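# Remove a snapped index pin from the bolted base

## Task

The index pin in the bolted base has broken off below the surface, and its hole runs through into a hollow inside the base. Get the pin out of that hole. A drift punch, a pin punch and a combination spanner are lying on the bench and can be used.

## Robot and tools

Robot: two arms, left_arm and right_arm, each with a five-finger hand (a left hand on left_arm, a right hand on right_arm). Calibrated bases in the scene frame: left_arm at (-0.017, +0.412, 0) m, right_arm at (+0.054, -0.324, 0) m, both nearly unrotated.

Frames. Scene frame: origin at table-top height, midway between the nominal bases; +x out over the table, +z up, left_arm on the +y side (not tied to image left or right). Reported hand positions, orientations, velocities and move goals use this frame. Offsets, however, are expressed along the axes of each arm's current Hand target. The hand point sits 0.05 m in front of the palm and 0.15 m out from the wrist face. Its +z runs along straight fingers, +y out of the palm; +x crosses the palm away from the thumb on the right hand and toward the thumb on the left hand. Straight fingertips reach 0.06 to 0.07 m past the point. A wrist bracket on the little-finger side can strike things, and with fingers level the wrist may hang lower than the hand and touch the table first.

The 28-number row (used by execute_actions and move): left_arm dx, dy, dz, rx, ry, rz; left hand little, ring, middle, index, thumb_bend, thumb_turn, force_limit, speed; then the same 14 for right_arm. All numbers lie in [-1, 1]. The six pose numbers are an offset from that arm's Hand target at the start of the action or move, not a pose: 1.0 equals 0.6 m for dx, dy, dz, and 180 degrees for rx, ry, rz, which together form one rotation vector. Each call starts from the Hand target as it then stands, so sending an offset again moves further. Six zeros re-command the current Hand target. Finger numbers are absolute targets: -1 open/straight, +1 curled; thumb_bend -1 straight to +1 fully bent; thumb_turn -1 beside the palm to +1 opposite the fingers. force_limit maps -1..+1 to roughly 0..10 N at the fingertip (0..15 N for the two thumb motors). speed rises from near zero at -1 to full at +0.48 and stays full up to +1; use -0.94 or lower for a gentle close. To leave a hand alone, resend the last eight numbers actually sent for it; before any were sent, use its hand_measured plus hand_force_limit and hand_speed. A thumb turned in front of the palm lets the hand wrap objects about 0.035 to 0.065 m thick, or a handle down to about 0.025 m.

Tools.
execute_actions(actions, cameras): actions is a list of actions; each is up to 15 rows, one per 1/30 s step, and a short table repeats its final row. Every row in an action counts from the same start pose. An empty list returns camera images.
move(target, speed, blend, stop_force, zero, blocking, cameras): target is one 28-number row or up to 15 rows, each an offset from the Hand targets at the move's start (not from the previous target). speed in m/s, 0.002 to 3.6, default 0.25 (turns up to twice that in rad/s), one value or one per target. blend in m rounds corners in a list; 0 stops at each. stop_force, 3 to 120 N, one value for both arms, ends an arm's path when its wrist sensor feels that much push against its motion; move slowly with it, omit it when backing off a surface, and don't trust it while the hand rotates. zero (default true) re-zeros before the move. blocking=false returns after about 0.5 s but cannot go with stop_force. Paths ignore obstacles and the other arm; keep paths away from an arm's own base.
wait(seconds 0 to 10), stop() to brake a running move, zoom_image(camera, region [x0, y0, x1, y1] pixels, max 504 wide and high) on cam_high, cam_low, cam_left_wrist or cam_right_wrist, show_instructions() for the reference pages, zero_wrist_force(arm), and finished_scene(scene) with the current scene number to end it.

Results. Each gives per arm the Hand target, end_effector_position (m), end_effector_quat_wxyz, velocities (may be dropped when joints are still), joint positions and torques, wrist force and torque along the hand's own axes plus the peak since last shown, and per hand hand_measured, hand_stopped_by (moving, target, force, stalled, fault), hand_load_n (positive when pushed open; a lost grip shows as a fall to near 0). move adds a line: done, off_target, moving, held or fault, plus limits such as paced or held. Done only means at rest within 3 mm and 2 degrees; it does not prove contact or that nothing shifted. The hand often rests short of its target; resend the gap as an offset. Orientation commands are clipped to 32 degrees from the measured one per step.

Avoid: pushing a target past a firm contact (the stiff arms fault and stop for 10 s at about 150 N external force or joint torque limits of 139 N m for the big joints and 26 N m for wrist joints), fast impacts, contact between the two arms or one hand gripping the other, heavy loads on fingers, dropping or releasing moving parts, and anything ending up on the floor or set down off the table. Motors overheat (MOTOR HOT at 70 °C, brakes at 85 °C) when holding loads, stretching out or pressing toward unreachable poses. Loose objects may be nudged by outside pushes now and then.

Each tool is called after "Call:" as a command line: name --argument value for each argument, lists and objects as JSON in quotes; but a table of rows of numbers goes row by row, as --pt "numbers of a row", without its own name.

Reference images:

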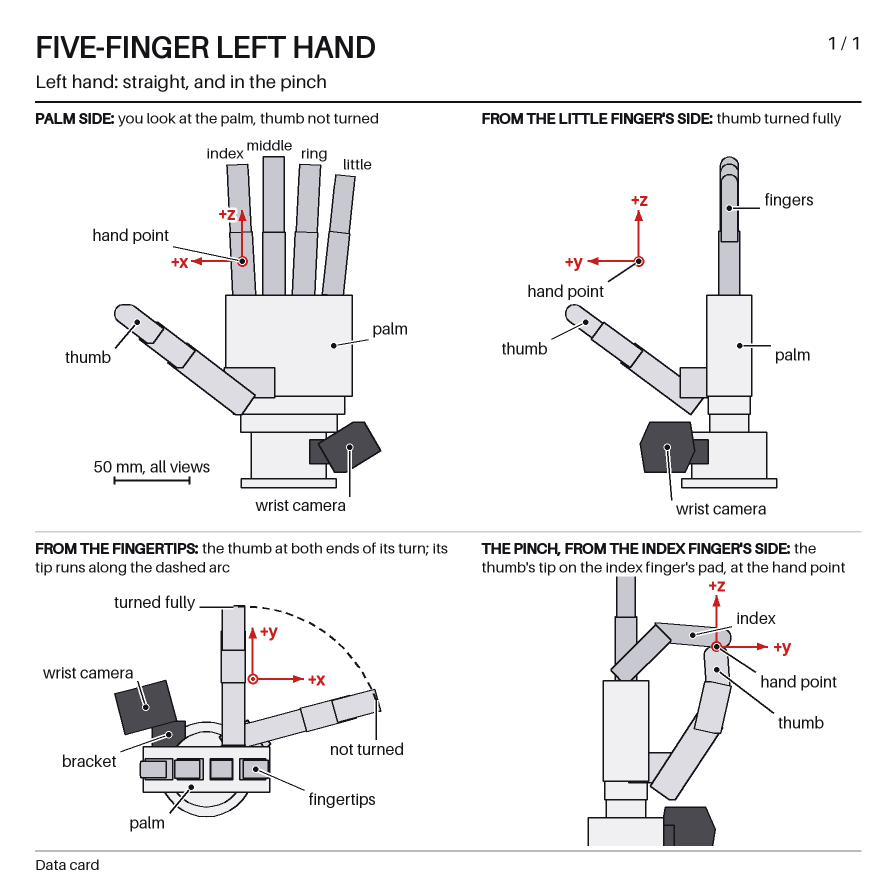

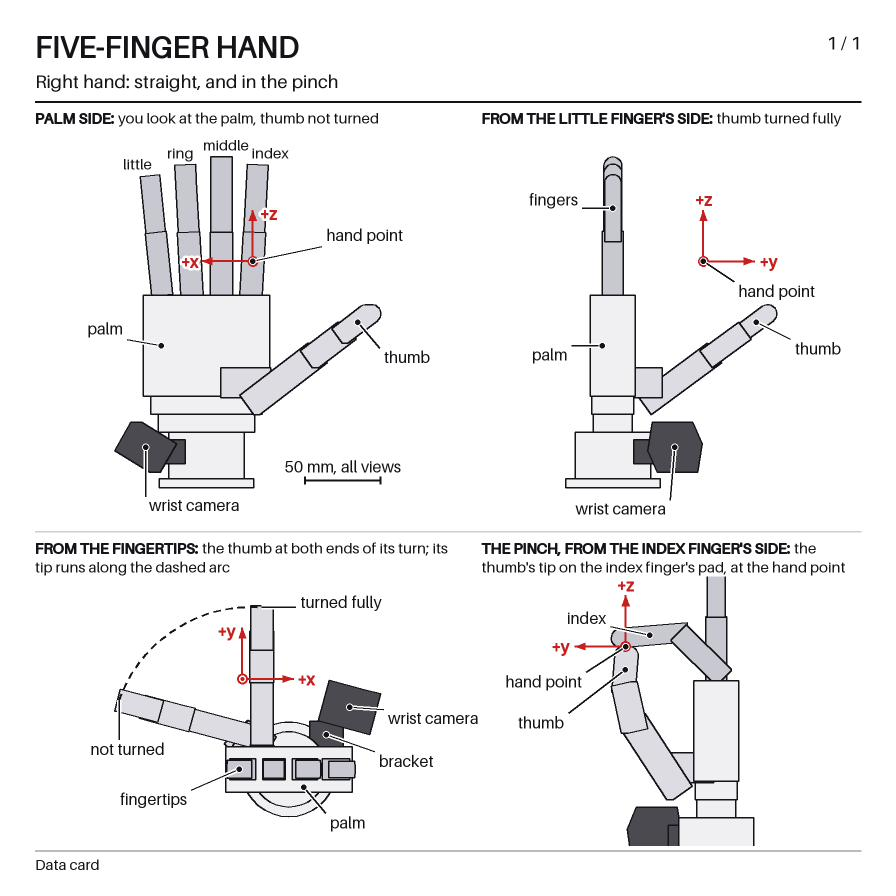

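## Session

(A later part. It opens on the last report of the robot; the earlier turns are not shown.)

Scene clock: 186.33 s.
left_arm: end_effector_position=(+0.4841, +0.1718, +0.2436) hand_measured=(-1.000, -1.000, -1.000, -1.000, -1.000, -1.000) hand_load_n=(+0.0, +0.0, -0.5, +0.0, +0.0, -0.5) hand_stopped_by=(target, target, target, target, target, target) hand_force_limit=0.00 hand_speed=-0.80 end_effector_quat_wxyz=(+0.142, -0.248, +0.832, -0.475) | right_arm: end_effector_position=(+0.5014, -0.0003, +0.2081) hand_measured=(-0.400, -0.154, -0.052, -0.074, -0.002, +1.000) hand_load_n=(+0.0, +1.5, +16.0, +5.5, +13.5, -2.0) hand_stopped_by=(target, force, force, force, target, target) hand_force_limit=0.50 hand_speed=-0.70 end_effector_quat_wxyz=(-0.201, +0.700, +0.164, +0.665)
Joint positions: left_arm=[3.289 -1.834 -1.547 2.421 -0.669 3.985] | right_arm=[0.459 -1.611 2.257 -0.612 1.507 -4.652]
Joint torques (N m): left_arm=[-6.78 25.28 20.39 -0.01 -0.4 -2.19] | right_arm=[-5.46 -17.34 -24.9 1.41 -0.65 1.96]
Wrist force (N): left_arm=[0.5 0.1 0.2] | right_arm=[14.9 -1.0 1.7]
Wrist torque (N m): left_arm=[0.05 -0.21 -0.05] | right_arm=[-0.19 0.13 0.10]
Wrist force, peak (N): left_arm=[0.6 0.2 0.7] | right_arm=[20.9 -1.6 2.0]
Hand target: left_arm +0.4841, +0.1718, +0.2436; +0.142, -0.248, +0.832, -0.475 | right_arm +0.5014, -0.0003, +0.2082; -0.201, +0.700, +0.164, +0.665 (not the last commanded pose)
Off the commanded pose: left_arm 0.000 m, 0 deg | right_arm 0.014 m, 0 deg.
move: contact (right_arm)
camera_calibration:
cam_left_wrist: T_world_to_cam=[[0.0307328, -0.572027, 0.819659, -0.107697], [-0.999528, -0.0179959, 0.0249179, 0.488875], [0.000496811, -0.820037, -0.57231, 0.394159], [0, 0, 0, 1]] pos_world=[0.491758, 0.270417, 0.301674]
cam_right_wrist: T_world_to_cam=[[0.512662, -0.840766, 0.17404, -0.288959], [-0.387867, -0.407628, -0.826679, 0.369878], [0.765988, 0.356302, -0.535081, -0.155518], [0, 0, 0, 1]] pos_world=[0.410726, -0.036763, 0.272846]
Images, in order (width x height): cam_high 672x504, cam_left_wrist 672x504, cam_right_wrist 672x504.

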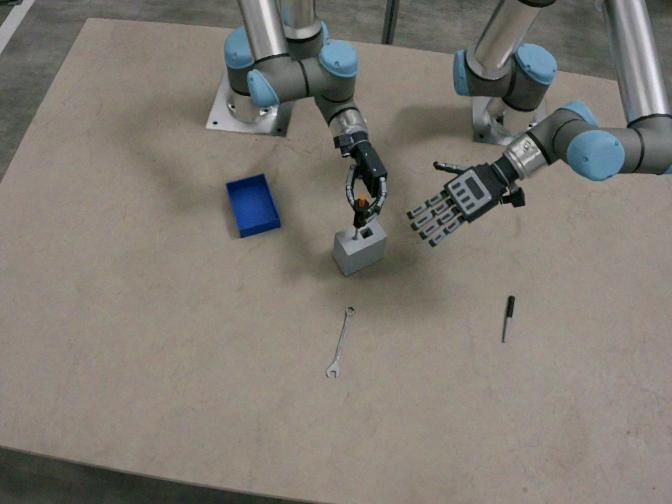

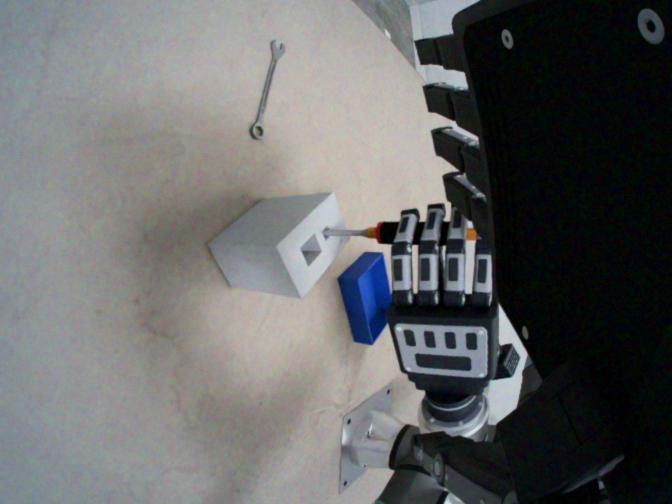

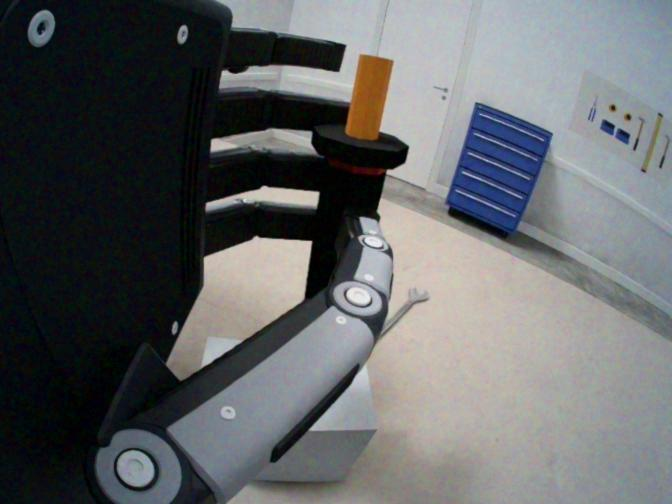

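Call:
move --target '[0,0,0,0,0,0,-1,-1,-1,-1,-1,-1,0,-0.8,0.005,0.002,-0.0012,0,0,0,-0.4,0.8,0.45,0.32,0,1,0.5,-0.7]' --speed 0.03

Call:
move --target '[0,0,0,0,0,0,-1,-1,-1,-1,-1,-1,0,-0.8,-0.03,0.0019,0.001,0,0,0,-0.4,0.8,0.45,0.32,0,1,0.5,-0.7]' --speed 0.012 --stop_force 22 --cameras '["cam_left_wrist","cam_high"]'

Call:
zoom_image --camera "cam_high" --region '[335, 215, 375, 255]'

Call:
zoom_image --camera "cam_left_wrist" --region '[300, 205, 380, 255]'

Scene clock: 205.07 s.
left_arm: end_effector_position=(+0.4841, +0.1718, +0.2436) hand_measured=(-1.000, -1.000, -1.000, -1.000, -1.000, -1.000) hand_load_n=(+0.0, +0.0, +0.0, +0.0, +0.0, +0.0) hand_stopped_by=(target, target, target, target, target, target) hand_force_limit=0.00 hand_speed=-0.80 end_effector_quat_wxyz=(+0.142, -0.248, +0.832, -0.475) | right_arm: end_effector_position=(+0.5016, -0.0018, +0.2112) hand_measured=(-0.400, -0.154, -0.052, -0.074, -0.002, +1.000) hand_load_n=(+0.0, +0.5, +15.0, +7.0, +13.5, +1.5) hand_stopped_by=(target, force, force, force, target, target) hand_force_limit=0.50 hand_speed=-0.70 end_effector_quat_wxyz=(-0.201, +0.700, +0.164, +0.665)
Joint positions: left_arm=[3.289 -1.834 -1.547 2.421 -0.669 3.985] | right_arm=[0.454 -1.619 2.256 -0.602 1.502 -4.652]
Joint torques (N m): left_arm=[-6.98 27.81 18.13 -0.21 -0.82 -2.21] | right_arm=[0.99 -14.46 -32.92 -2.38 -0.29 -2.55]
Wrist force (N): left_arm=[0.5 0.0 0.6] | right_arm=[-1.2 0.3 2.2]
Wrist torque (N m): left_arm=[0.01 -0.18 -0.05] | right_arm=[-0.19 -0.02 0.04]
Wrist force, peak (N): left_arm=[0.7 0.0 0.6] | right_arm=[15.0 -1.0 1.8]
Hand target: left_arm +0.4841, +0.1718, +0.2436; +0.142, -0.248, +0.832, -0.475 | right_arm +0.5016, -0.0018, +0.2111; -0.201, +0.700, +0.164, +0.665
Off the commanded pose: left_arm 0.000 m, 0 deg | right_arm 0.000 m, 0 deg.
move: done

Scene clock: 206.57 s.
left_arm: end_effector_position=(+0.4841, +0.1718, +0.2436) hand_measured=(-1.000, -1.000, -1.000, -1.000, -1.000, -1.000) hand_load_n=(+0.0, +0.0, +0.0, +0.0, +0.0, -0.5) hand_stopped_by=(target, target, target, target, target, target) hand_force_limit=0.00 hand_speed=-0.80 end_effector_quat_wxyz=(+0.142, -0.248, +0.832, -0.475) | right_arm: end_effector_position=(+0.5017, -0.0017, +0.2078) hand_measured=(-0.400, -0.154, -0.052, -0.074, -0.002, +1.000) hand_load_n=(+0.0, +1.5, +15.0, +6.5, +13.5, -4.0) hand_stopped_by=(target, force, force, force, target, target) hand_force_limit=0.50 hand_speed=-0.70 end_effector_quat_wxyz=(-0.201, +0.700, +0.164, +0.665)
Joint positions: left_arm=[3.289 -1.834 -1.547 2.421 -0.669 3.985] | right_arm=[0.454 -1.612 2.261 -0.615 1.502 -4.652]
Joint torques (N m): left_arm=[-6.23 28.68 16.86 -0.17 -0.61 -2.21] | right_arm=[-1.38 -18.41 -24.31 1.5 0.29 -0.36]
Wrist force (N): left_arm=[0.5 0.2 0.4] | right_arm=[14.7 -0.9 1.5]
Wrist torque (N m): left_arm=[0.05 -0.19 -0.05] | right_arm=[-0.17 0.18 0.14]
Wrist force, peak (N): left_arm=[0.6 -0.1 0.6] | right_arm=[22.7 -2.0 2.3]
Hand target: left_arm +0.4841, +0.1718, +0.2436; +0.142, -0.248, +0.832, -0.475 | right_arm +0.5017, -0.0017, +0.2078; -0.201, +0.700, +0.164, +0.665 (not the last commanded pose)
Off the commanded pose: left_arm 0.000 m, 0 deg | right_arm 0.015 m, 0 deg.
move: contact (right_arm)
camera_calibration:
cam_left_wrist: T_world_to_cam=[[0.0307328, -0.572027, 0.819659, -0.107697], [-0.999528, -0.0179959, 0.0249179, 0.488875], [0.000496811, -0.820037, -0.57231, 0.394159], [0, 0, 0, 1]] pos_world=[0.491758, 0.270417, 0.301674]
Images, in order (width x height): cam_high 672x504, cam_left_wrist 672x504.

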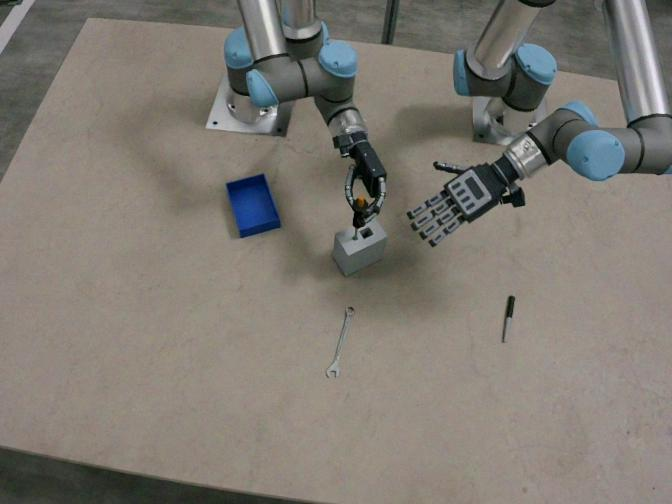

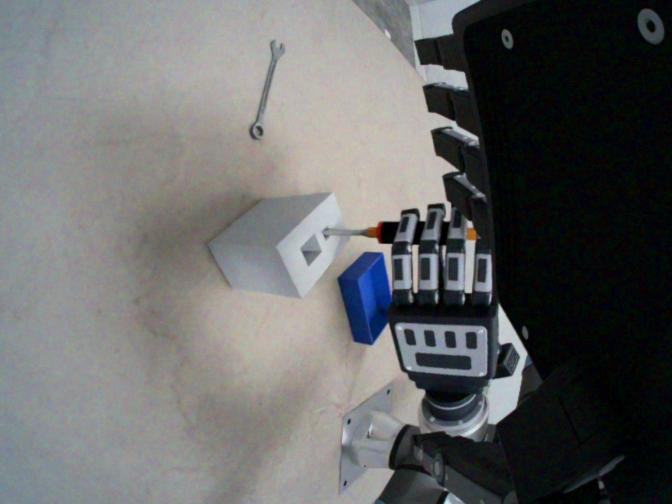

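Scaled by 12.600 from the camera's 672x504 image, which has a finer 960x720 frame.

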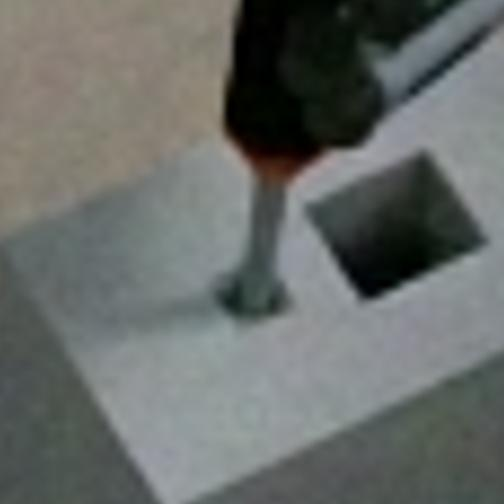

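Scaled by 6.300 from the camera's 672x504 image, which has a finer 960x720 frame.

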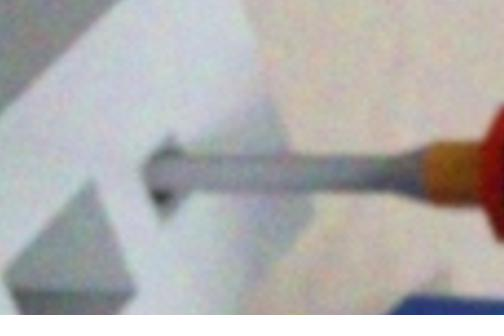

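Call:
move --target '[0,0,0,0,0,0,-1,-1,-1,-1,-1,-1,0,-0.8,0.003,0.0002,-0.0013,0,0,0,-0.4,0.8,0.45,0.32,0,1,0.5,-0.7]' --speed 0.03

Call:
move --target '[0,0,0,0,0,0,-1,-1,-1,-1,-1,-1,0,-0.8,-0.03,0.0019,0.001,0,0,0,-0.4,0.8,0.45,0.32,0,1,0.5,-0.7]' --speed 0.01 --stop_force 32 --cameras '["cam_left_wrist","cam_high","cam_right_wrist"]'

Call:
zoom_image --camera "cam_high" --region '[335, 215, 375, 255]'

Call:
zoom_image --camera "cam_left_wrist" --region '[300, 205, 380, 255]'

Scene clock: 220.63 s.
left_arm: end_effector_position=(+0.4841, +0.1718, +0.2436) hand_measured=(-1.000, -1.000, -1.000, -1.000, -1.000, -1.000) hand_load_n=(+0.0, +0.0, +0.0, +0.0, +0.0, +0.0) hand_stopped_by=(target, target, target, target, target, target) hand_force_limit=0.00 hand_speed=-0.80 end_effector_quat_wxyz=(+0.142, -0.248, +0.832, -0.475) | right_arm: end_effector_position=(+0.5012, -0.0023, +0.2096) hand_measured=(-0.400, -0.154, -0.052, -0.074, -0.002, +1.000) hand_load_n=(+0.0, +0.5, +15.0, +8.5, +13.0, +0.0) hand_stopped_by=(target, force, force, force, target, target) hand_force_limit=0.50 hand_speed=-0.70 end_effector_quat_wxyz=(-0.201, +0.700, +0.164, +0.665)
Joint positions: left_arm=[3.289 -1.834 -1.547 2.421 -0.669 3.985] | right_arm=[0.453 -1.618 2.26 -0.608 1.501 -4.652]
Joint torques (N m): left_arm=[-7.57 30.99 14.25 -0.41 -0.82 -2.03] | right_arm=[-5.28 -20.1 -34.39 -1.93 -1.16 0.57]
Wrist force (N): left_arm=[0.5 -0.1 0.5] | right_arm=[-1.0 0.2 2.4]
Wrist torque (N m): left_arm=[-0.01 -0.19 -0.05] | right_arm=[-0.22 -0.06 0.08]
Wrist force, peak (N): left_arm=[0.8 -0.1 0.4] | right_arm=[15.0 -0.9 1.8]
Hand target: left_arm +0.4841, +0.1718, +0.2436; +0.142, -0.248, +0.832, -0.475 | right_arm +0.5012, -0.0023, +0.2096; -0.201, +0.700, +0.164, +0.665
Off the commanded pose: left_arm 0.000 m, 0 deg | right_arm 0.000 m, 0 deg.
move: done

Scene clock: 222.20 s.
left_arm: end_effector_position=(+0.4841, +0.1718, +0.2436) hand_measured=(-1.000, -1.000, -1.000, -1.000, -1.000, -1.000) hand_load_n=(+0.0, -0.5, +0.0, +0.0, +0.0, +0.0) hand_stopped_by=(target, target, target, target, target, target) hand_force_limit=0.00 hand_speed=-0.80 end_effector_quat_wxyz=(+0.142, -0.248, +0.832, -0.475) | right_arm: end_effector_position=(+0.5013, -0.0022, +0.2057) hand_measured=(-0.400, -0.154, -0.052, -0.074, -0.002, +1.000) hand_load_n=(+0.0, +1.0, +15.0, +7.5, +13.5, -14.0) hand_stopped_by=(target, force, force, force, target, target) hand_force_limit=0.50 hand_speed=-0.70 end_effector_quat_wxyz=(-0.201, +0.700, +0.164, +0.666)
Joint positions: left_arm=[3.289 -1.834 -1.547 2.421 -0.669 3.985] | right_arm=[0.453 -1.61 2.266 -0.622 1.501 -4.652]
Joint torques (N m): left_arm=[-7.19 32.01 14.76 -0.53 -0.67 -2.29] | right_arm=[-3.95 -11.26 -17.42 4.79 -0.65 -0.47]
Wrist force (N): left_arm=[0.4 -0.1 0.6] | right_arm=[26.0 -1.7 0.7]
Wrist torque (N m): left_arm=[-0.01 -0.17 -0.05] | right_arm=[-0.19 0.27 0.17]
Wrist force, peak (N): left_arm=[0.7 0.3 0.6] | right_arm=[32.5 -2.2 0.8]
Hand target: left_arm +0.4841, +0.1718, +0.2436; +0.142, -0.248, +0.832, -0.475 | right_arm +0.5013, -0.0022, +0.2057; -0.201, +0.700, +0.164, +0.666 (not the last commanded pose)
Off the commanded pose: left_arm 0.000 m, 0 deg | right_arm 0.014 m, 0 deg.
move: contact (right_arm)
camera_calibration:
cam_left_wrist: T_world_to_cam=[[0.0307328, -0.572027, 0.819659, -0.107697], [-0.999528, -0.0179959, 0.0249179, 0.488875], [0.000496811, -0.820037, -0.57231, 0.394159], [0, 0, 0, 1]] pos_world=[0.491758, 0.270417, 0.301674]
cam_right_wrist: T_world_to_cam=[[0.512442, -0.840856, 0.174255, -0.290074], [-0.386777, -0.407181, -0.82741, 0.366686], [0.766686, 0.356602, -0.53388, -0.156588], [0, 0, 0, 1]] pos_world=[0.410525, -0.0387632, 0.270348]
Images, in order (width x height): cam_high 672x504, cam_left_wrist 672x504, cam_right_wrist 672x504.

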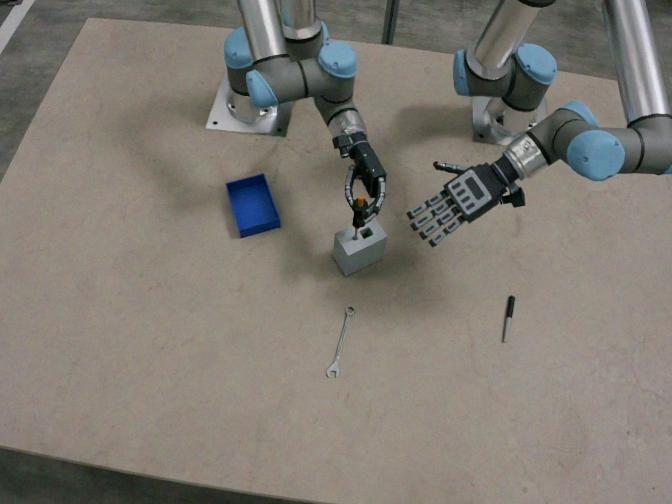

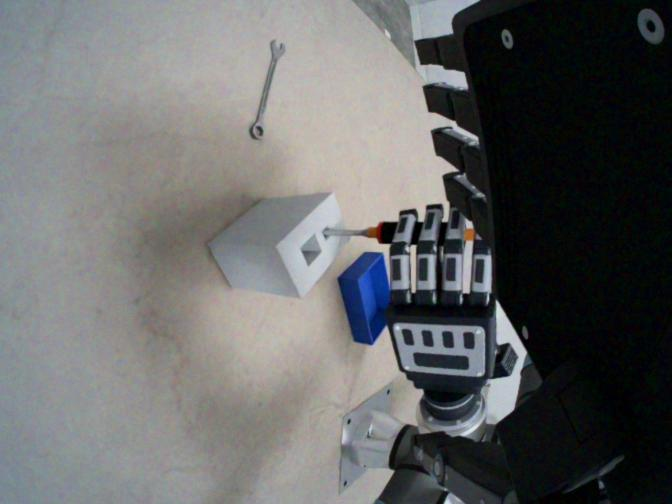

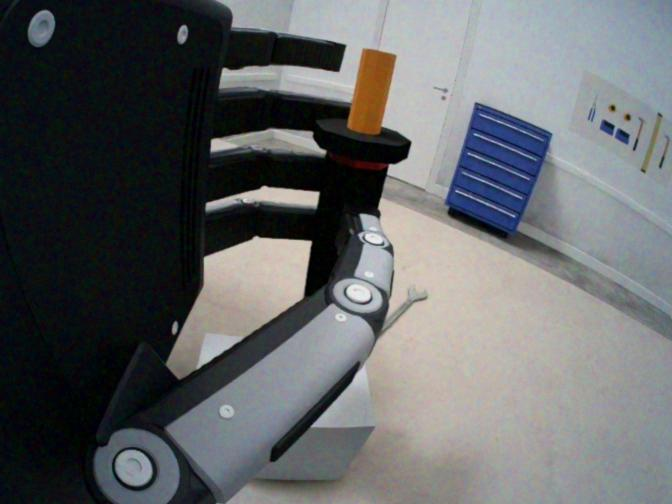

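Scaled by 12.600 from the camera's 672x504 image, which has a finer 960x720 frame.

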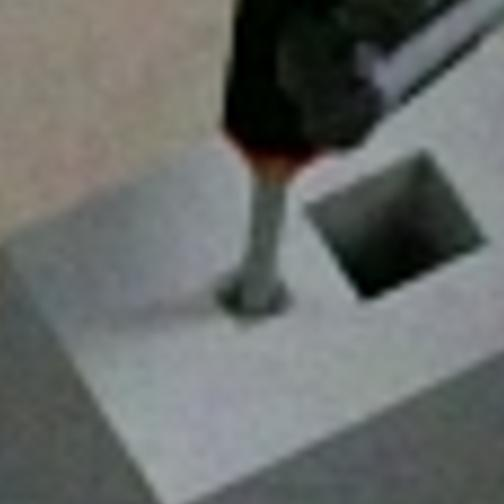

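Scaled by 6.300 from the camera's 672x504 image, which has a finer 960x720 frame.

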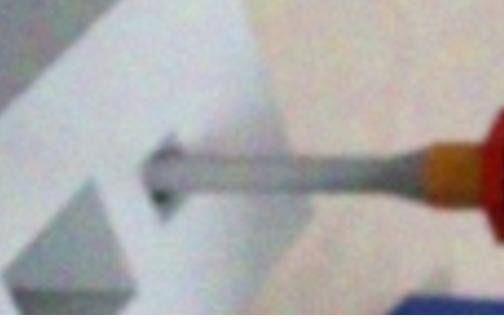

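Call:
move --target '[0,0,0,0,0,0,-1,-1,-1,-1,-1,-1,0,-0.8,0.005,0,-0.0018,0,0,0,-0.4,0.8,0.45,0.32,0,1,0.5,-0.7]' --speed 0.03

Call:
move --target '[0,0,0,0,0,0,-1,-1,-1,-1,-1,-1,0,-0.8,-0.025,0.0016,0.0008,0,0,0,-0.4,0.8,0.45,0.32,0,1,0.5,-0.7]' --speed 0.01 --stop_force 8 --cameras '["cam_left_wrist","cam_high"]'

Call:
zoom_image --camera "cam_high" --region '[340, 225, 370, 255]'

Call:
zoom_image --camera "cam_left_wrist" --region '[315, 215, 345, 245]'

Scene clock: 260.83 s.
left_arm: end_effector_position=(+0.4841, +0.1718, +0.2436) hand_measured=(-1.000, -1.000, -1.000, -1.000, -1.000, -1.000) hand_load_n=(+0.0, +0.0, +0.0, +0.0, +0.0, +0.0) hand_stopped_by=(target, target, target, target, target, target) hand_force_limit=0.00 hand_speed=-0.80 end_effector_quat_wxyz=(+0.142, -0.248, +0.832, -0.475) | right_arm: end_effector_position=(+0.5005, -0.0029, +0.2088) hand_measured=(-0.400, -0.154, -0.052, -0.074, -0.002, +1.000) hand_load_n=(+0.0, +0.0, +14.0, +10.0, +13.0, -7.0) hand_stopped_by=(target, force, force, force, target, target) hand_force_limit=0.50 hand_speed=-0.70 end_effector_quat_wxyz=(-0.201, +0.700, +0.164, +0.666)
Joint positions: left_arm=[3.289 -1.834 -1.547 2.421 -0.669 3.985] | right_arm=[0.452 -1.619 2.264 -0.612 1.5 -4.652]
Joint torques (N m): left_arm=[-7.17 34.15 12.81 -0.62 -0.75 -2.4] | right_arm=[-4.76 -16.02 -34.18 -2.71 -1.28 -1.67]
Wrist force (N): left_arm=[0.2 0.0 0.4] | right_arm=[-1.3 0.6 1.6]
Wrist torque (N m): left_arm=[0.01 -0.15 -0.06] | right_arm=[-0.18 -0.10 0.06]
Wrist force, peak (N): left_arm=[0.7 0.0 0.7] | right_arm=[26.4 -1.7 0.7]
Hand target: left_arm +0.4841, +0.1718, +0.2436; +0.142, -0.248, +0.832, -0.475 | right_arm +0.5005, -0.0029, +0.2088; -0.201, +0.700, +0.164, +0.666
Off the commanded pose: left_arm 0.000 m, 0 deg | right_arm 0.000 m, 0 deg.
move: done

Scene clock: 262.20 s.
left_arm: end_effector_position=(+0.4841, +0.1718, +0.2436) hand_measured=(-1.000, -1.000, -1.000, -1.000, -1.000, -1.000) hand_load_n=(+0.0, +0.0, -0.5, +0.0, +0.0, +0.0) hand_stopped_by=(target, target, target, target, target, target) hand_force_limit=0.00 hand_speed=-0.80 end_effector_quat_wxyz=(+0.142, -0.248, +0.832, -0.475) | right_arm: end_effector_position=(+0.5006, -0.0029, +0.2071) hand_measured=(-0.400, -0.154, -0.052, -0.074, -0.002, +1.000) hand_load_n=(+0.0, +0.0, +14.5, +9.5, +13.0, -9.0) hand_stopped_by=(target, force, force, force, target, target) hand_force_limit=0.50 hand_speed=-0.70 end_effector_quat_wxyz=(-0.201, +0.699, +0.164, +0.666)
Joint positions: left_arm=[3.289 -1.834 -1.547 2.421 -0.669 3.985] | right_arm=[0.452 -1.615 2.266 -0.619 1.5 -4.652]
Joint torques (N m): left_arm=[-7.7 32.77 12.89 -0.65 -0.79 -2.47] | right_arm=[-4.88 -23.75 -31.14 -0.78 -1.11 0.65]
Wrist force (N): left_arm=[0.6 0.0 0.6] | right_arm=[6.3 -0.2 1.1]
Wrist torque (N m): left_arm=[0.01 -0.21 -0.04] | right_arm=[-0.20 -0.02 0.10]
Wrist force, peak (N): left_arm=[0.7 0.0 0.5] | right_arm=[11.3 -0.8 1.4]
Hand target: left_arm +0.4841, +0.1718, +0.2436; +0.142, -0.248, +0.832, -0.475 | right_arm +0.5006, -0.0029, +0.2071; -0.201, +0.699, +0.164, +0.666 (not the last commanded pose)
Off the commanded pose: left_arm 0.000 m, 0 deg | right_arm 0.013 m, 0 deg.
move: contact (right_arm)
camera_calibration:
cam_left_wrist: T_world_to_cam=[[0.0307328, -0.572027, 0.819659, -0.107697], [-0.999528, -0.0179959, 0.0249179, 0.488875], [0.000496811, -0.820037, -0.57231, 0.394159], [0, 0, 0, 1]] pos_world=[0.491758, 0.270417, 0.301674]
Images, in order (width x height): cam_high 672x504, cam_left_wrist 672x504.

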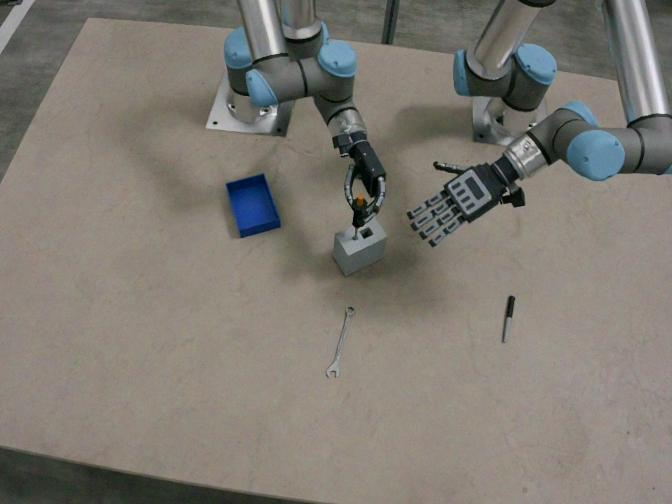

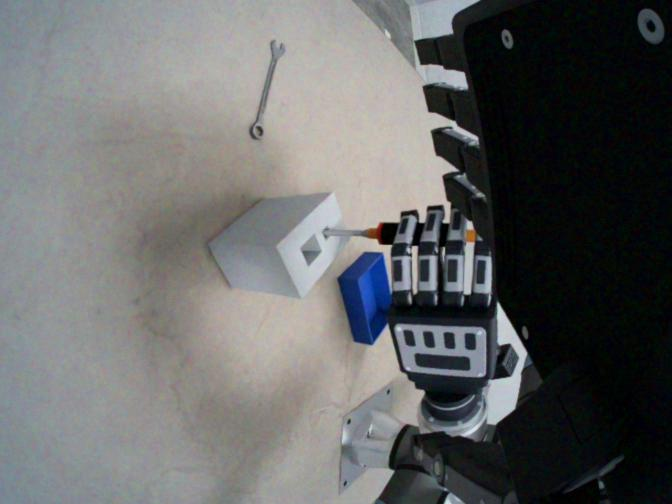

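Scaled by 16.800 from the camera's 672x504 image, which has a finer 960x720 frame.

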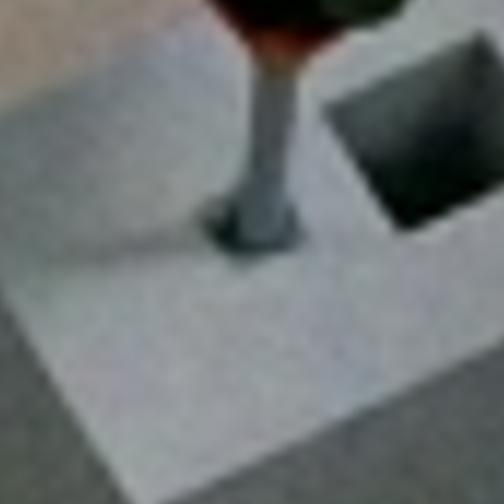

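Scaled by 16.800 from the camera's 672x504 image, which has a finer 960x720 frame.

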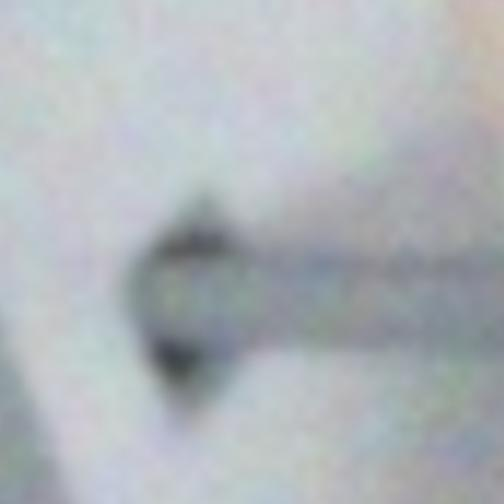

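Call:
move --target '[0,0,0,0,0,0,-1,-1,-1,-1,-1,-1,0,-0.8,0.0037,0.0011,-0.0009,0,0,0,-0.4,0.8,0.45,0.32,0,1,0.5,-0.7]' --speed 0.03

Call:
move --target '[0,0,0,0,0,0,-1,-1,-1,-1,-1,-1,0,-0.8,-0.025,0.0016,0.0008,0,0,0,-0.4,0.8,0.45,0.32,0,1,0.5,-0.7]' --speed 0.01 --stop_force 16 --cameras '["cam_left_wrist","cam_high"]'

Call:
zoom_image --camera "cam_high" --region '[340, 225, 370, 255]'

Call:
zoom_image --camera "cam_left_wrist" --region '[315, 215, 345, 245]'

Scene clock: 278.77 s.
left_arm: end_effector_position=(+0.4841, +0.1718, +0.2436) hand_measured=(-1.000, -1.000, -1.000, -1.000, -1.000, -1.000) hand_load_n=(+0.5, +0.0, +0.0, +0.0, +0.0, +0.0) hand_stopped_by=(target, target, target, target, target, target) hand_force_limit=0.00 hand_speed=-0.80 end_effector_quat_wxyz=(+0.142, -0.248, +0.832, -0.475) | right_arm: end_effector_position=(+0.5006, -0.0038, +0.2093) hand_measured=(-0.400, -0.154, -0.052, -0.074, -0.002, +1.000) hand_load_n=(+0.0, +0.0, +14.0, +10.5, +13.0, -7.0) hand_stopped_by=(target, force, force, force, target, target) hand_force_limit=0.50 hand_speed=-0.70 end_effector_quat_wxyz=(-0.201, +0.699, +0.164, +0.666)
Joint positions: left_arm=[3.289 -1.834 -1.547 2.421 -0.669 3.985] | right_arm=[0.449 -1.621 2.265 -0.611 1.497 -4.652]
Joint torques (N m): left_arm=[-6.45 32.87 13.23 -0.97 -0.84 -2.12] | right_arm=[-1.61 -17.73 -33.76 -2.15 -0.83 -1.31]
Wrist force (N): left_arm=[0.7 0.2 0.6] | right_arm=[-1.4 0.2 1.8]
Wrist torque (N m): left_arm=[0.04 -0.22 -0.04] | right_arm=[-0.21 -0.08 0.07]
Wrist force, peak (N): left_arm=[0.8 -0.2 0.6] | right_arm=[6.3 -0.2 1.2]
Hand target: left_arm +0.4841, +0.1718, +0.2436; +0.142, -0.248, +0.832, -0.475 | right_arm +0.5006, -0.0038, +0.2093; -0.201, +0.699, +0.164, +0.666
Off the commanded pose: left_arm 0.000 m, 0 deg | right_arm 0.000 m, 0 deg.
move: done

Scene clock: 280.13 s.
left_arm: end_effector_position=(+0.4841, +0.1718, +0.2436) hand_measured=(-1.000, -1.000, -1.000, -1.000, -1.000, -1.000) hand_load_n=(+0.0, +0.0, +0.0, +0.0, +0.0, +0.0) hand_stopped_by=(target, target, target, target, target, target) hand_force_limit=0.00 hand_speed=-0.80 end_effector_quat_wxyz=(+0.142, -0.248, +0.832, -0.475) | right_arm: end_effector_position=(+0.5007, -0.0037, +0.2066) hand_measured=(-0.400, -0.154, -0.052, -0.074, -0.002, +1.000) hand_load_n=(+0.0, +0.0, +14.0, +10.0, +13.0, -10.5) hand_stopped_by=(target, force, force, force, target, target) hand_force_limit=0.50 hand_speed=-0.70 end_effector_quat_wxyz=(-0.201, +0.699, +0.164, +0.666)
Joint positions: left_arm=[3.289 -1.834 -1.547 2.421 -0.669 3.985] | right_arm=[0.449 -1.616 2.269 -0.621 1.497 -4.652]
Joint torques (N m): left_arm=[-7.33 33.99 14.23 -1.26 -0.83 -2.15] | right_arm=[-0.58 -18.29 -25.27 1.47 0.44 0.18]
Wrist force (N): left_arm=[0.4 0.1 0.6] | right_arm=[14.0 -0.9 1.1]
Wrist torque (N m): left_arm=[0.01 -0.17 -0.05] | right_arm=[-0.18 0.13 0.17]
Wrist force, peak (N): left_arm=[0.8 0.0 0.6] | right_arm=[19.1 -1.1 1.1]
Hand target: left_arm +0.4841, +0.1718, +0.2436; +0.142, -0.248, +0.832, -0.475 | right_arm +0.5007, -0.0037, +0.2066; -0.201, +0.699, +0.164, +0.666 (not the last commanded pose)
Off the commanded pose: left_arm 0.000 m, 0 deg | right_arm 0.012 m, 0 deg.
move: contact (right_arm)
camera_calibration:
cam_left_wrist: T_world_to_cam=[[0.0307328, -0.572027, 0.819659, -0.107697], [-0.999528, -0.0179959, 0.0249179, 0.488875], [0.000496811, -0.820037, -0.57231, 0.394159], [0, 0, 0, 1]] pos_world=[0.491758, 0.270417, 0.301674]
Images, in order (width x height): cam_high 672x504, cam_left_wrist 672x504.

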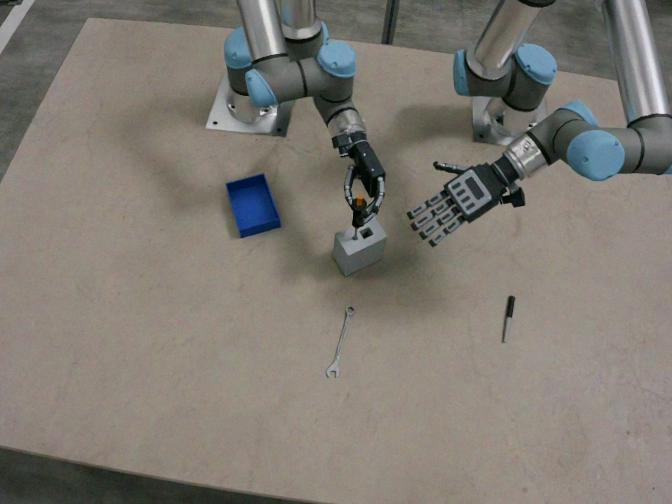

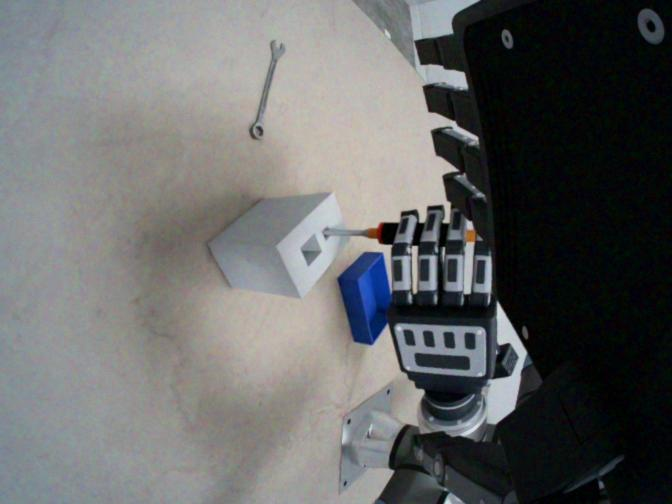

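Scaled by 16.800 from the camera's 672x504 image, which has a finer 960x720 frame.

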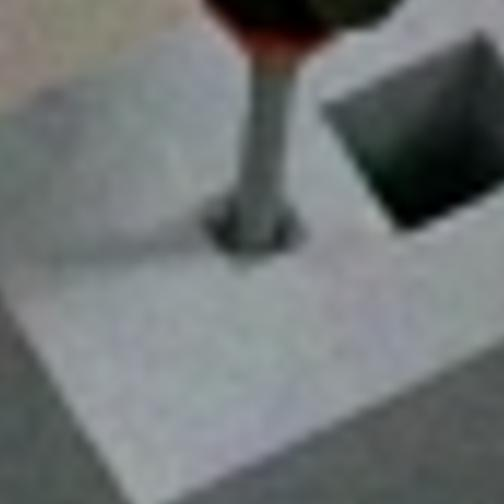

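Scaled by 16.800 from the camera's 672x504 image, which has a finer 960x720 frame.

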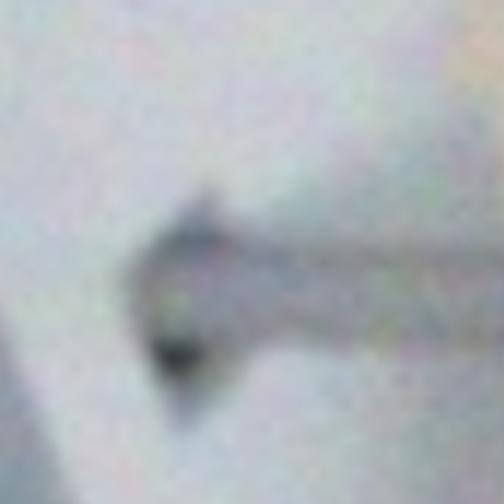

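Call:
move --pt "0 0 0 0 0 0 -1 -1 -1 -1 -1 -1 0 -0.8 0.00012 0.00099 0.00173 0 0 0 -0.4 0.8 0.45 0.32 0 1 0.5 -0.7" --pt "0 0 0 0 0 0 -1 -1 -1 -1 -1 -1 0 -0.8 0.00003 -0.00052 0.00193 0 0 0 -0.4 0.8 0.45 0.32 0 1 0.5 -0.7" --pt "0 0 0 0 0 0 -1 -1 -1 -1 -1 -1 0 -0.8 -0.00008 -0.00173 0.001 0 0 0 -0.4 0.8 0.45 0.32 0 1 0.5 -0.7" --pt "0 0 0 0 0 0 -1 -1 -1 -1 -1 -1 0 -0.8 -0.00014 -0.00193 -0.00052 0 0 0 -0.4 0.8 0.45 0.32 0 1 0.5 -0.7" --pt "0 0 0 0 0 0 -1 -1 -1 -1 -1 -1 0 -0.8 -0.00012 -0.00099 -0.00173 0 0 0 -0.4 0.8 0.45 0.32 0 1 0.5 -0.7" --pt "0 0 0 0 0 0 -1 -1 -1 -1 -1 -1 0 -0.8 -0.00003 0.00052 -0.00193 0 0 0 -0.4 0.8 0.45 0.32 0 1 0.5 -0.7" --pt "0 0 0 0 0 0 -1 -1 -1 -1 -1 -1 0 -0.8 0.00008 0.00173 -0.001 0 0 0 -0.4 0.8 0.45 0.32 0 1 0.5 -0.7" --pt "0 0 0 0 0 0 -1 -1 -1 -1 -1 -1 0 -0.8 0.00014 0.00193 0.00052 0 0 0 -0.4 0.8 0.45 0.32 0 1 0.5 -0.7" --pt "0 0 0 0 0 0 -1 -1 -1 -1 -1 -1 0 -0.8 0 0 0 0 0 0 -0.4 0.8 0.45 0.32 0 1 0.5 -0.7" --speed 0.005 --blend 0.0005 --cameras '["cam_right_wrist"]'

Scene clock: 380.40 s.
left_arm: end_effector_position=(+0.4841, +0.1718, +0.2436) hand_measured=(-1.000, -1.000, -1.000, -1.000, -1.000, -1.000) hand_load_n=(+0.0, +0.0, +0.0, +0.0, +0.0, +0.0) hand_stopped_by=(target, target, target, target, target, target) hand_force_limit=0.00 hand_speed=-0.80 end_effector_quat_wxyz=(+0.142, -0.248, +0.832, -0.475) | right_arm: end_effector_position=(+0.5007, -0.0037, +0.2066) hand_measured=(-0.400, -0.154, -0.052, -0.074, -0.002, +1.000) hand_load_n=(+0.0, +0.0, +14.0, +10.0, +13.0, -10.5) hand_stopped_by=(target, force, force, force, target, target) hand_force_limit=0.50 hand_speed=-0.70 end_effector_quat_wxyz=(-0.201, +0.699, +0.164, +0.666)
Joint positions: left_arm=[3.289 -1.834 -1.547 2.421 -0.669 3.985] | right_arm=[0.449 -1.616 2.269 -0.622 1.497 -4.652]
Joint torques (N m): left_arm=[-6.86 34.11 13.13 -1.49 -0.71 -2.19] | right_arm=[-2.35 -1.88 -25.6 1 -0.19 1.59]
Wrist force (N): left_arm=[0.4 -0.2 0.5] | right_arm=[13.5 -0.7 1.5]
Wrist torque (N m): left_arm=[-0.01 -0.18 -0.04] | right_arm=[-0.18 0.14 0.17]
Wrist force, peak (N): left_arm=[0.6 0.0 0.8] | right_arm=[16.0 -1.3 1.4]
Hand target: left_arm +0.4841, +0.1718, +0.2436; +0.142, -0.248, +0.832, -0.475 | right_arm +0.5007, -0.0037, +0.2066; -0.201, +0.699, +0.164, +0.666
Off the commanded pose: left_arm 0.000 m, 0 deg | right_arm 0.000 m, 0 deg.
move: done
camera_calibration:
cam_right_wrist: T_world_to_cam=[[0.51217, -0.84097, 0.174504, -0.29106], [-0.38578, -0.406777, -0.828074, 0.366172], [0.767369, 0.356794, -0.532769, -0.155715], [0, 0, 0, 1]] pos_world=[0.409825, -0.0402635, 0.271049]
Images, in order (width x height): cam_right_wrist 672x504.

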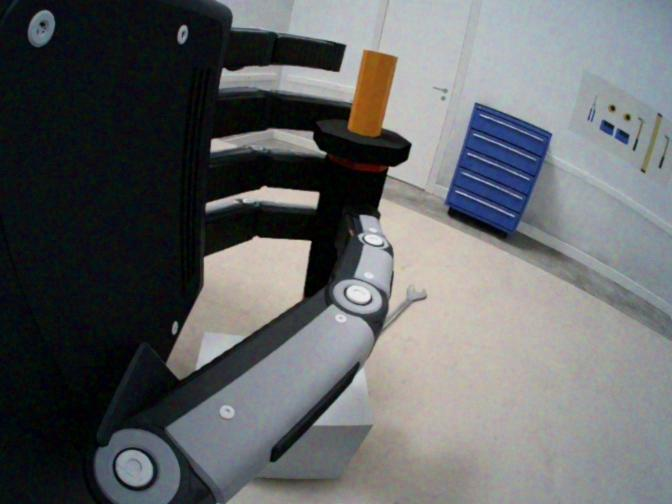

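Call:
move --pt "0 0 0 0 0 0 -1 -1 -1 -1 -1 -1 0 -0.8 0.002 -0.0001 -0.0001 0 0 0 -0.4 0.8 0.45 0.32 0 1 0.5 -0.7" --pt "0 0 0 0 0 0 -1 -1 -1 -1 -1 -1 0 -0.8 0.002 -0.0001 -0.0001 0 0 0 -0.4 -0.4 -0.18 -0.18 0 1 0.5 -0.7" --pt "0 0 0 0 0 0 -1 -1 -1 -1 -1 -1 0 -0.8 0.0136 -0.0009 -0.0005 0 0 0 -0.4 -0.4 -0.18 -0.18 0 1 0.5 -0.7" --speed 0.03 --cameras '["cam_right_wrist","cam_left_wrist","cam_high"]'

Call:
zoom_image --camera "cam_right_wrist" --region '[200, 20, 450, 270]'

Scene clock: 420.70 s.
left_arm: end_effector_position=(+0.4841, +0.1718, +0.2436) hand_measured=(-1.000, -1.000, -1.000, -1.000, -1.000, -1.000) hand_load_n=(+0.0, +0.0, +0.0, +0.0, +0.0, +0.0) hand_stopped_by=(target, target, target, target, target, target) hand_force_limit=0.00 hand_speed=-0.80 end_effector_quat_wxyz=(+0.142, -0.248, +0.832, -0.475) | right_arm: end_effector_position=(+0.5007, -0.0037, +0.2150) hand_measured=(-0.400, -0.400, -0.180, -0.180, +0.000, +1.000) hand_load_n=(+0.0, +0.0, +0.0, +0.0, +0.5, +0.5) hand_stopped_by=(target, target, target, target, target, target) hand_force_limit=0.50 hand_speed=-0.70 end_effector_quat_wxyz=(-0.201, +0.699, +0.164, +0.666) end_effector_velocity=(+0.001, +0.001, +0.001) end_effector_angular_velocity=(+0.002, -0.005, +0.000)
Joint positions: left_arm=[3.289 -1.834 -1.547 2.421 -0.669 3.985] | right_arm=[0.449 -1.631 2.257 -0.594 1.497 -4.652]
Joint velocities: left_arm=[within noise] | right_arm=[0 0.001 -0.001 -0.005 0.001 0]
Joint torques (N m): left_arm=[-6.86 33.59 12.85 -1.68 -0.84 -2.29] | right_arm=[5.89 -10.73 -18.5 -2.6 1.42 -1.06]
Wrist force (N): left_arm=[0.5 0.0 0.5] | right_arm=[0.0 0.3 2.0]
Wrist torque (N m): left_arm=[0.01 -0.19 -0.04] | right_arm=[-0.18 -0.03 0.11]
Wrist force, peak (N): left_arm=[0.8 0.0 0.6] | right_arm=[13.9 -0.9 1.4]
Hand target: left_arm +0.4841, +0.1718, +0.2436; +0.142, -0.248, +0.832, -0.475 | right_arm +0.5007, -0.0037, +0.2148; -0.201, +0.699, +0.164, +0.666
Off the commanded pose: left_arm 0.000 m, 0 deg | right_arm 0.000 m, 0 deg.
move: done
camera_calibration:
cam_left_wrist: T_world_to_cam=[[0.0307328, -0.572027, 0.819659, -0.107697], [-0.999528, -0.0179959, 0.0249179, 0.488875], [0.000496811, -0.820037, -0.57231, 0.394159], [0, 0, 0, 1]] pos_world=[0.491758, 0.270417, 0.301674]
cam_right_wrist: T_world_to_cam=[[0.512116, -0.841025, 0.174394, -0.292475], [-0.385661, -0.406576, -0.828228, 0.37313], [0.767465, 0.356892, -0.532565, -0.151332], [0, 0, 0, 1]] pos_world=[0.409825, -0.0402636, 0.279449]
Images, in order (width x height): cam_high 672x504, cam_left_wrist 672x504, cam_right_wrist 672x504.

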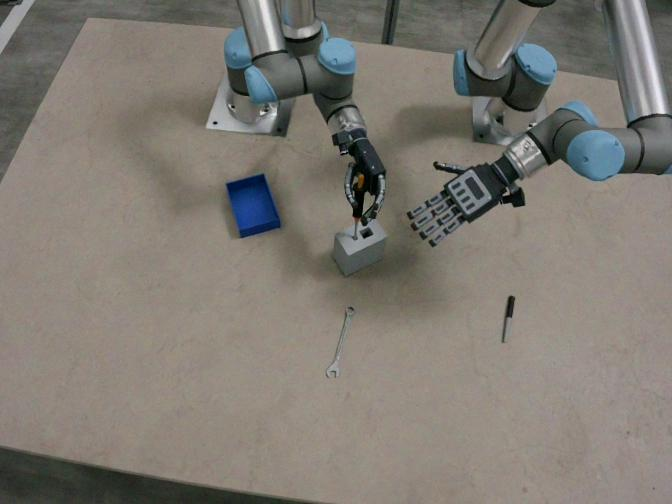

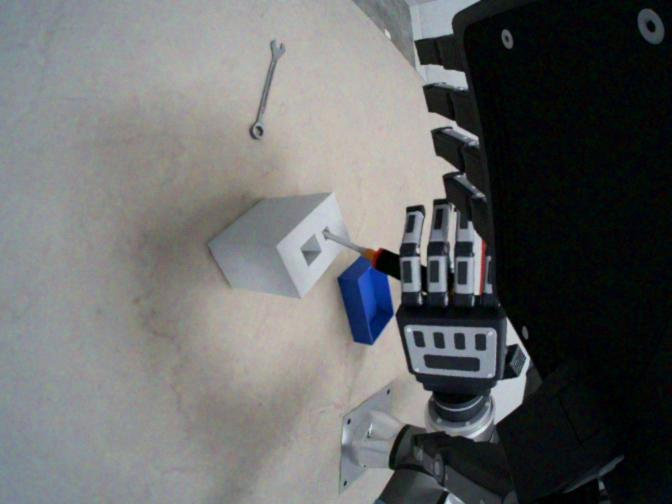

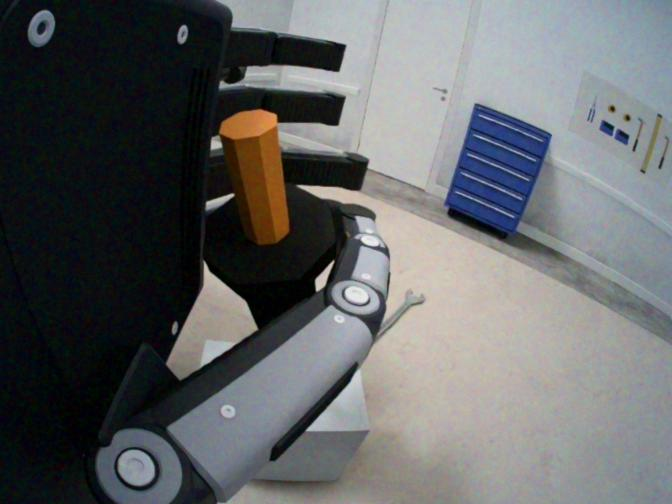

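Scaled by 2.016 from the camera's 672x504 image, which has a finer 960x720 frame.

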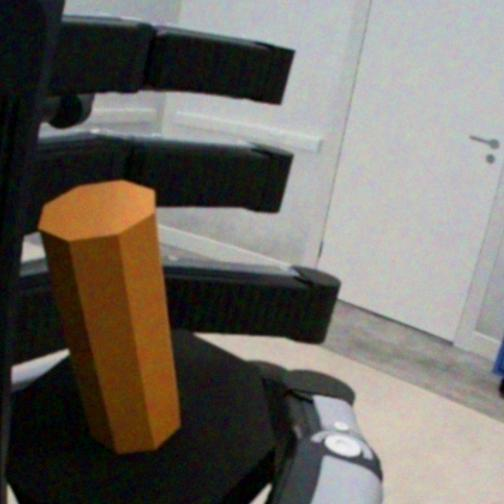

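Call:
zoom_image --camera "cam_left_wrist" --region '[305, 205, 405, 285]'

Call:
zoom_image --camera "cam_high" --region '[330, 170, 400, 260]'

Scaled by 5.040 from the camera's 672x504 image, which has a finer 960x720 frame.

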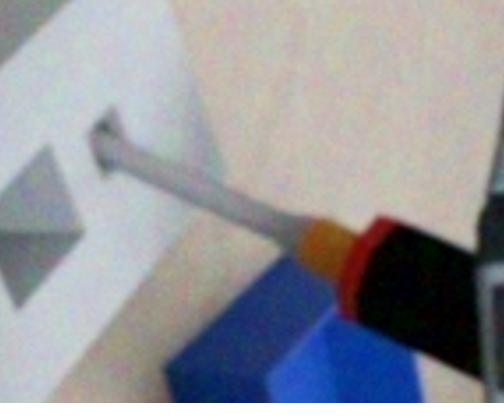

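Scaled by 5.600 from the camera's 672x504 image, which has a finer 960x720 frame.

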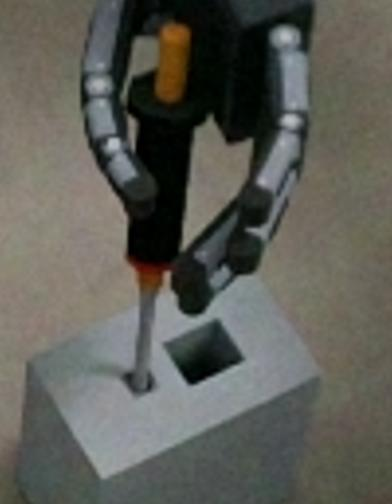

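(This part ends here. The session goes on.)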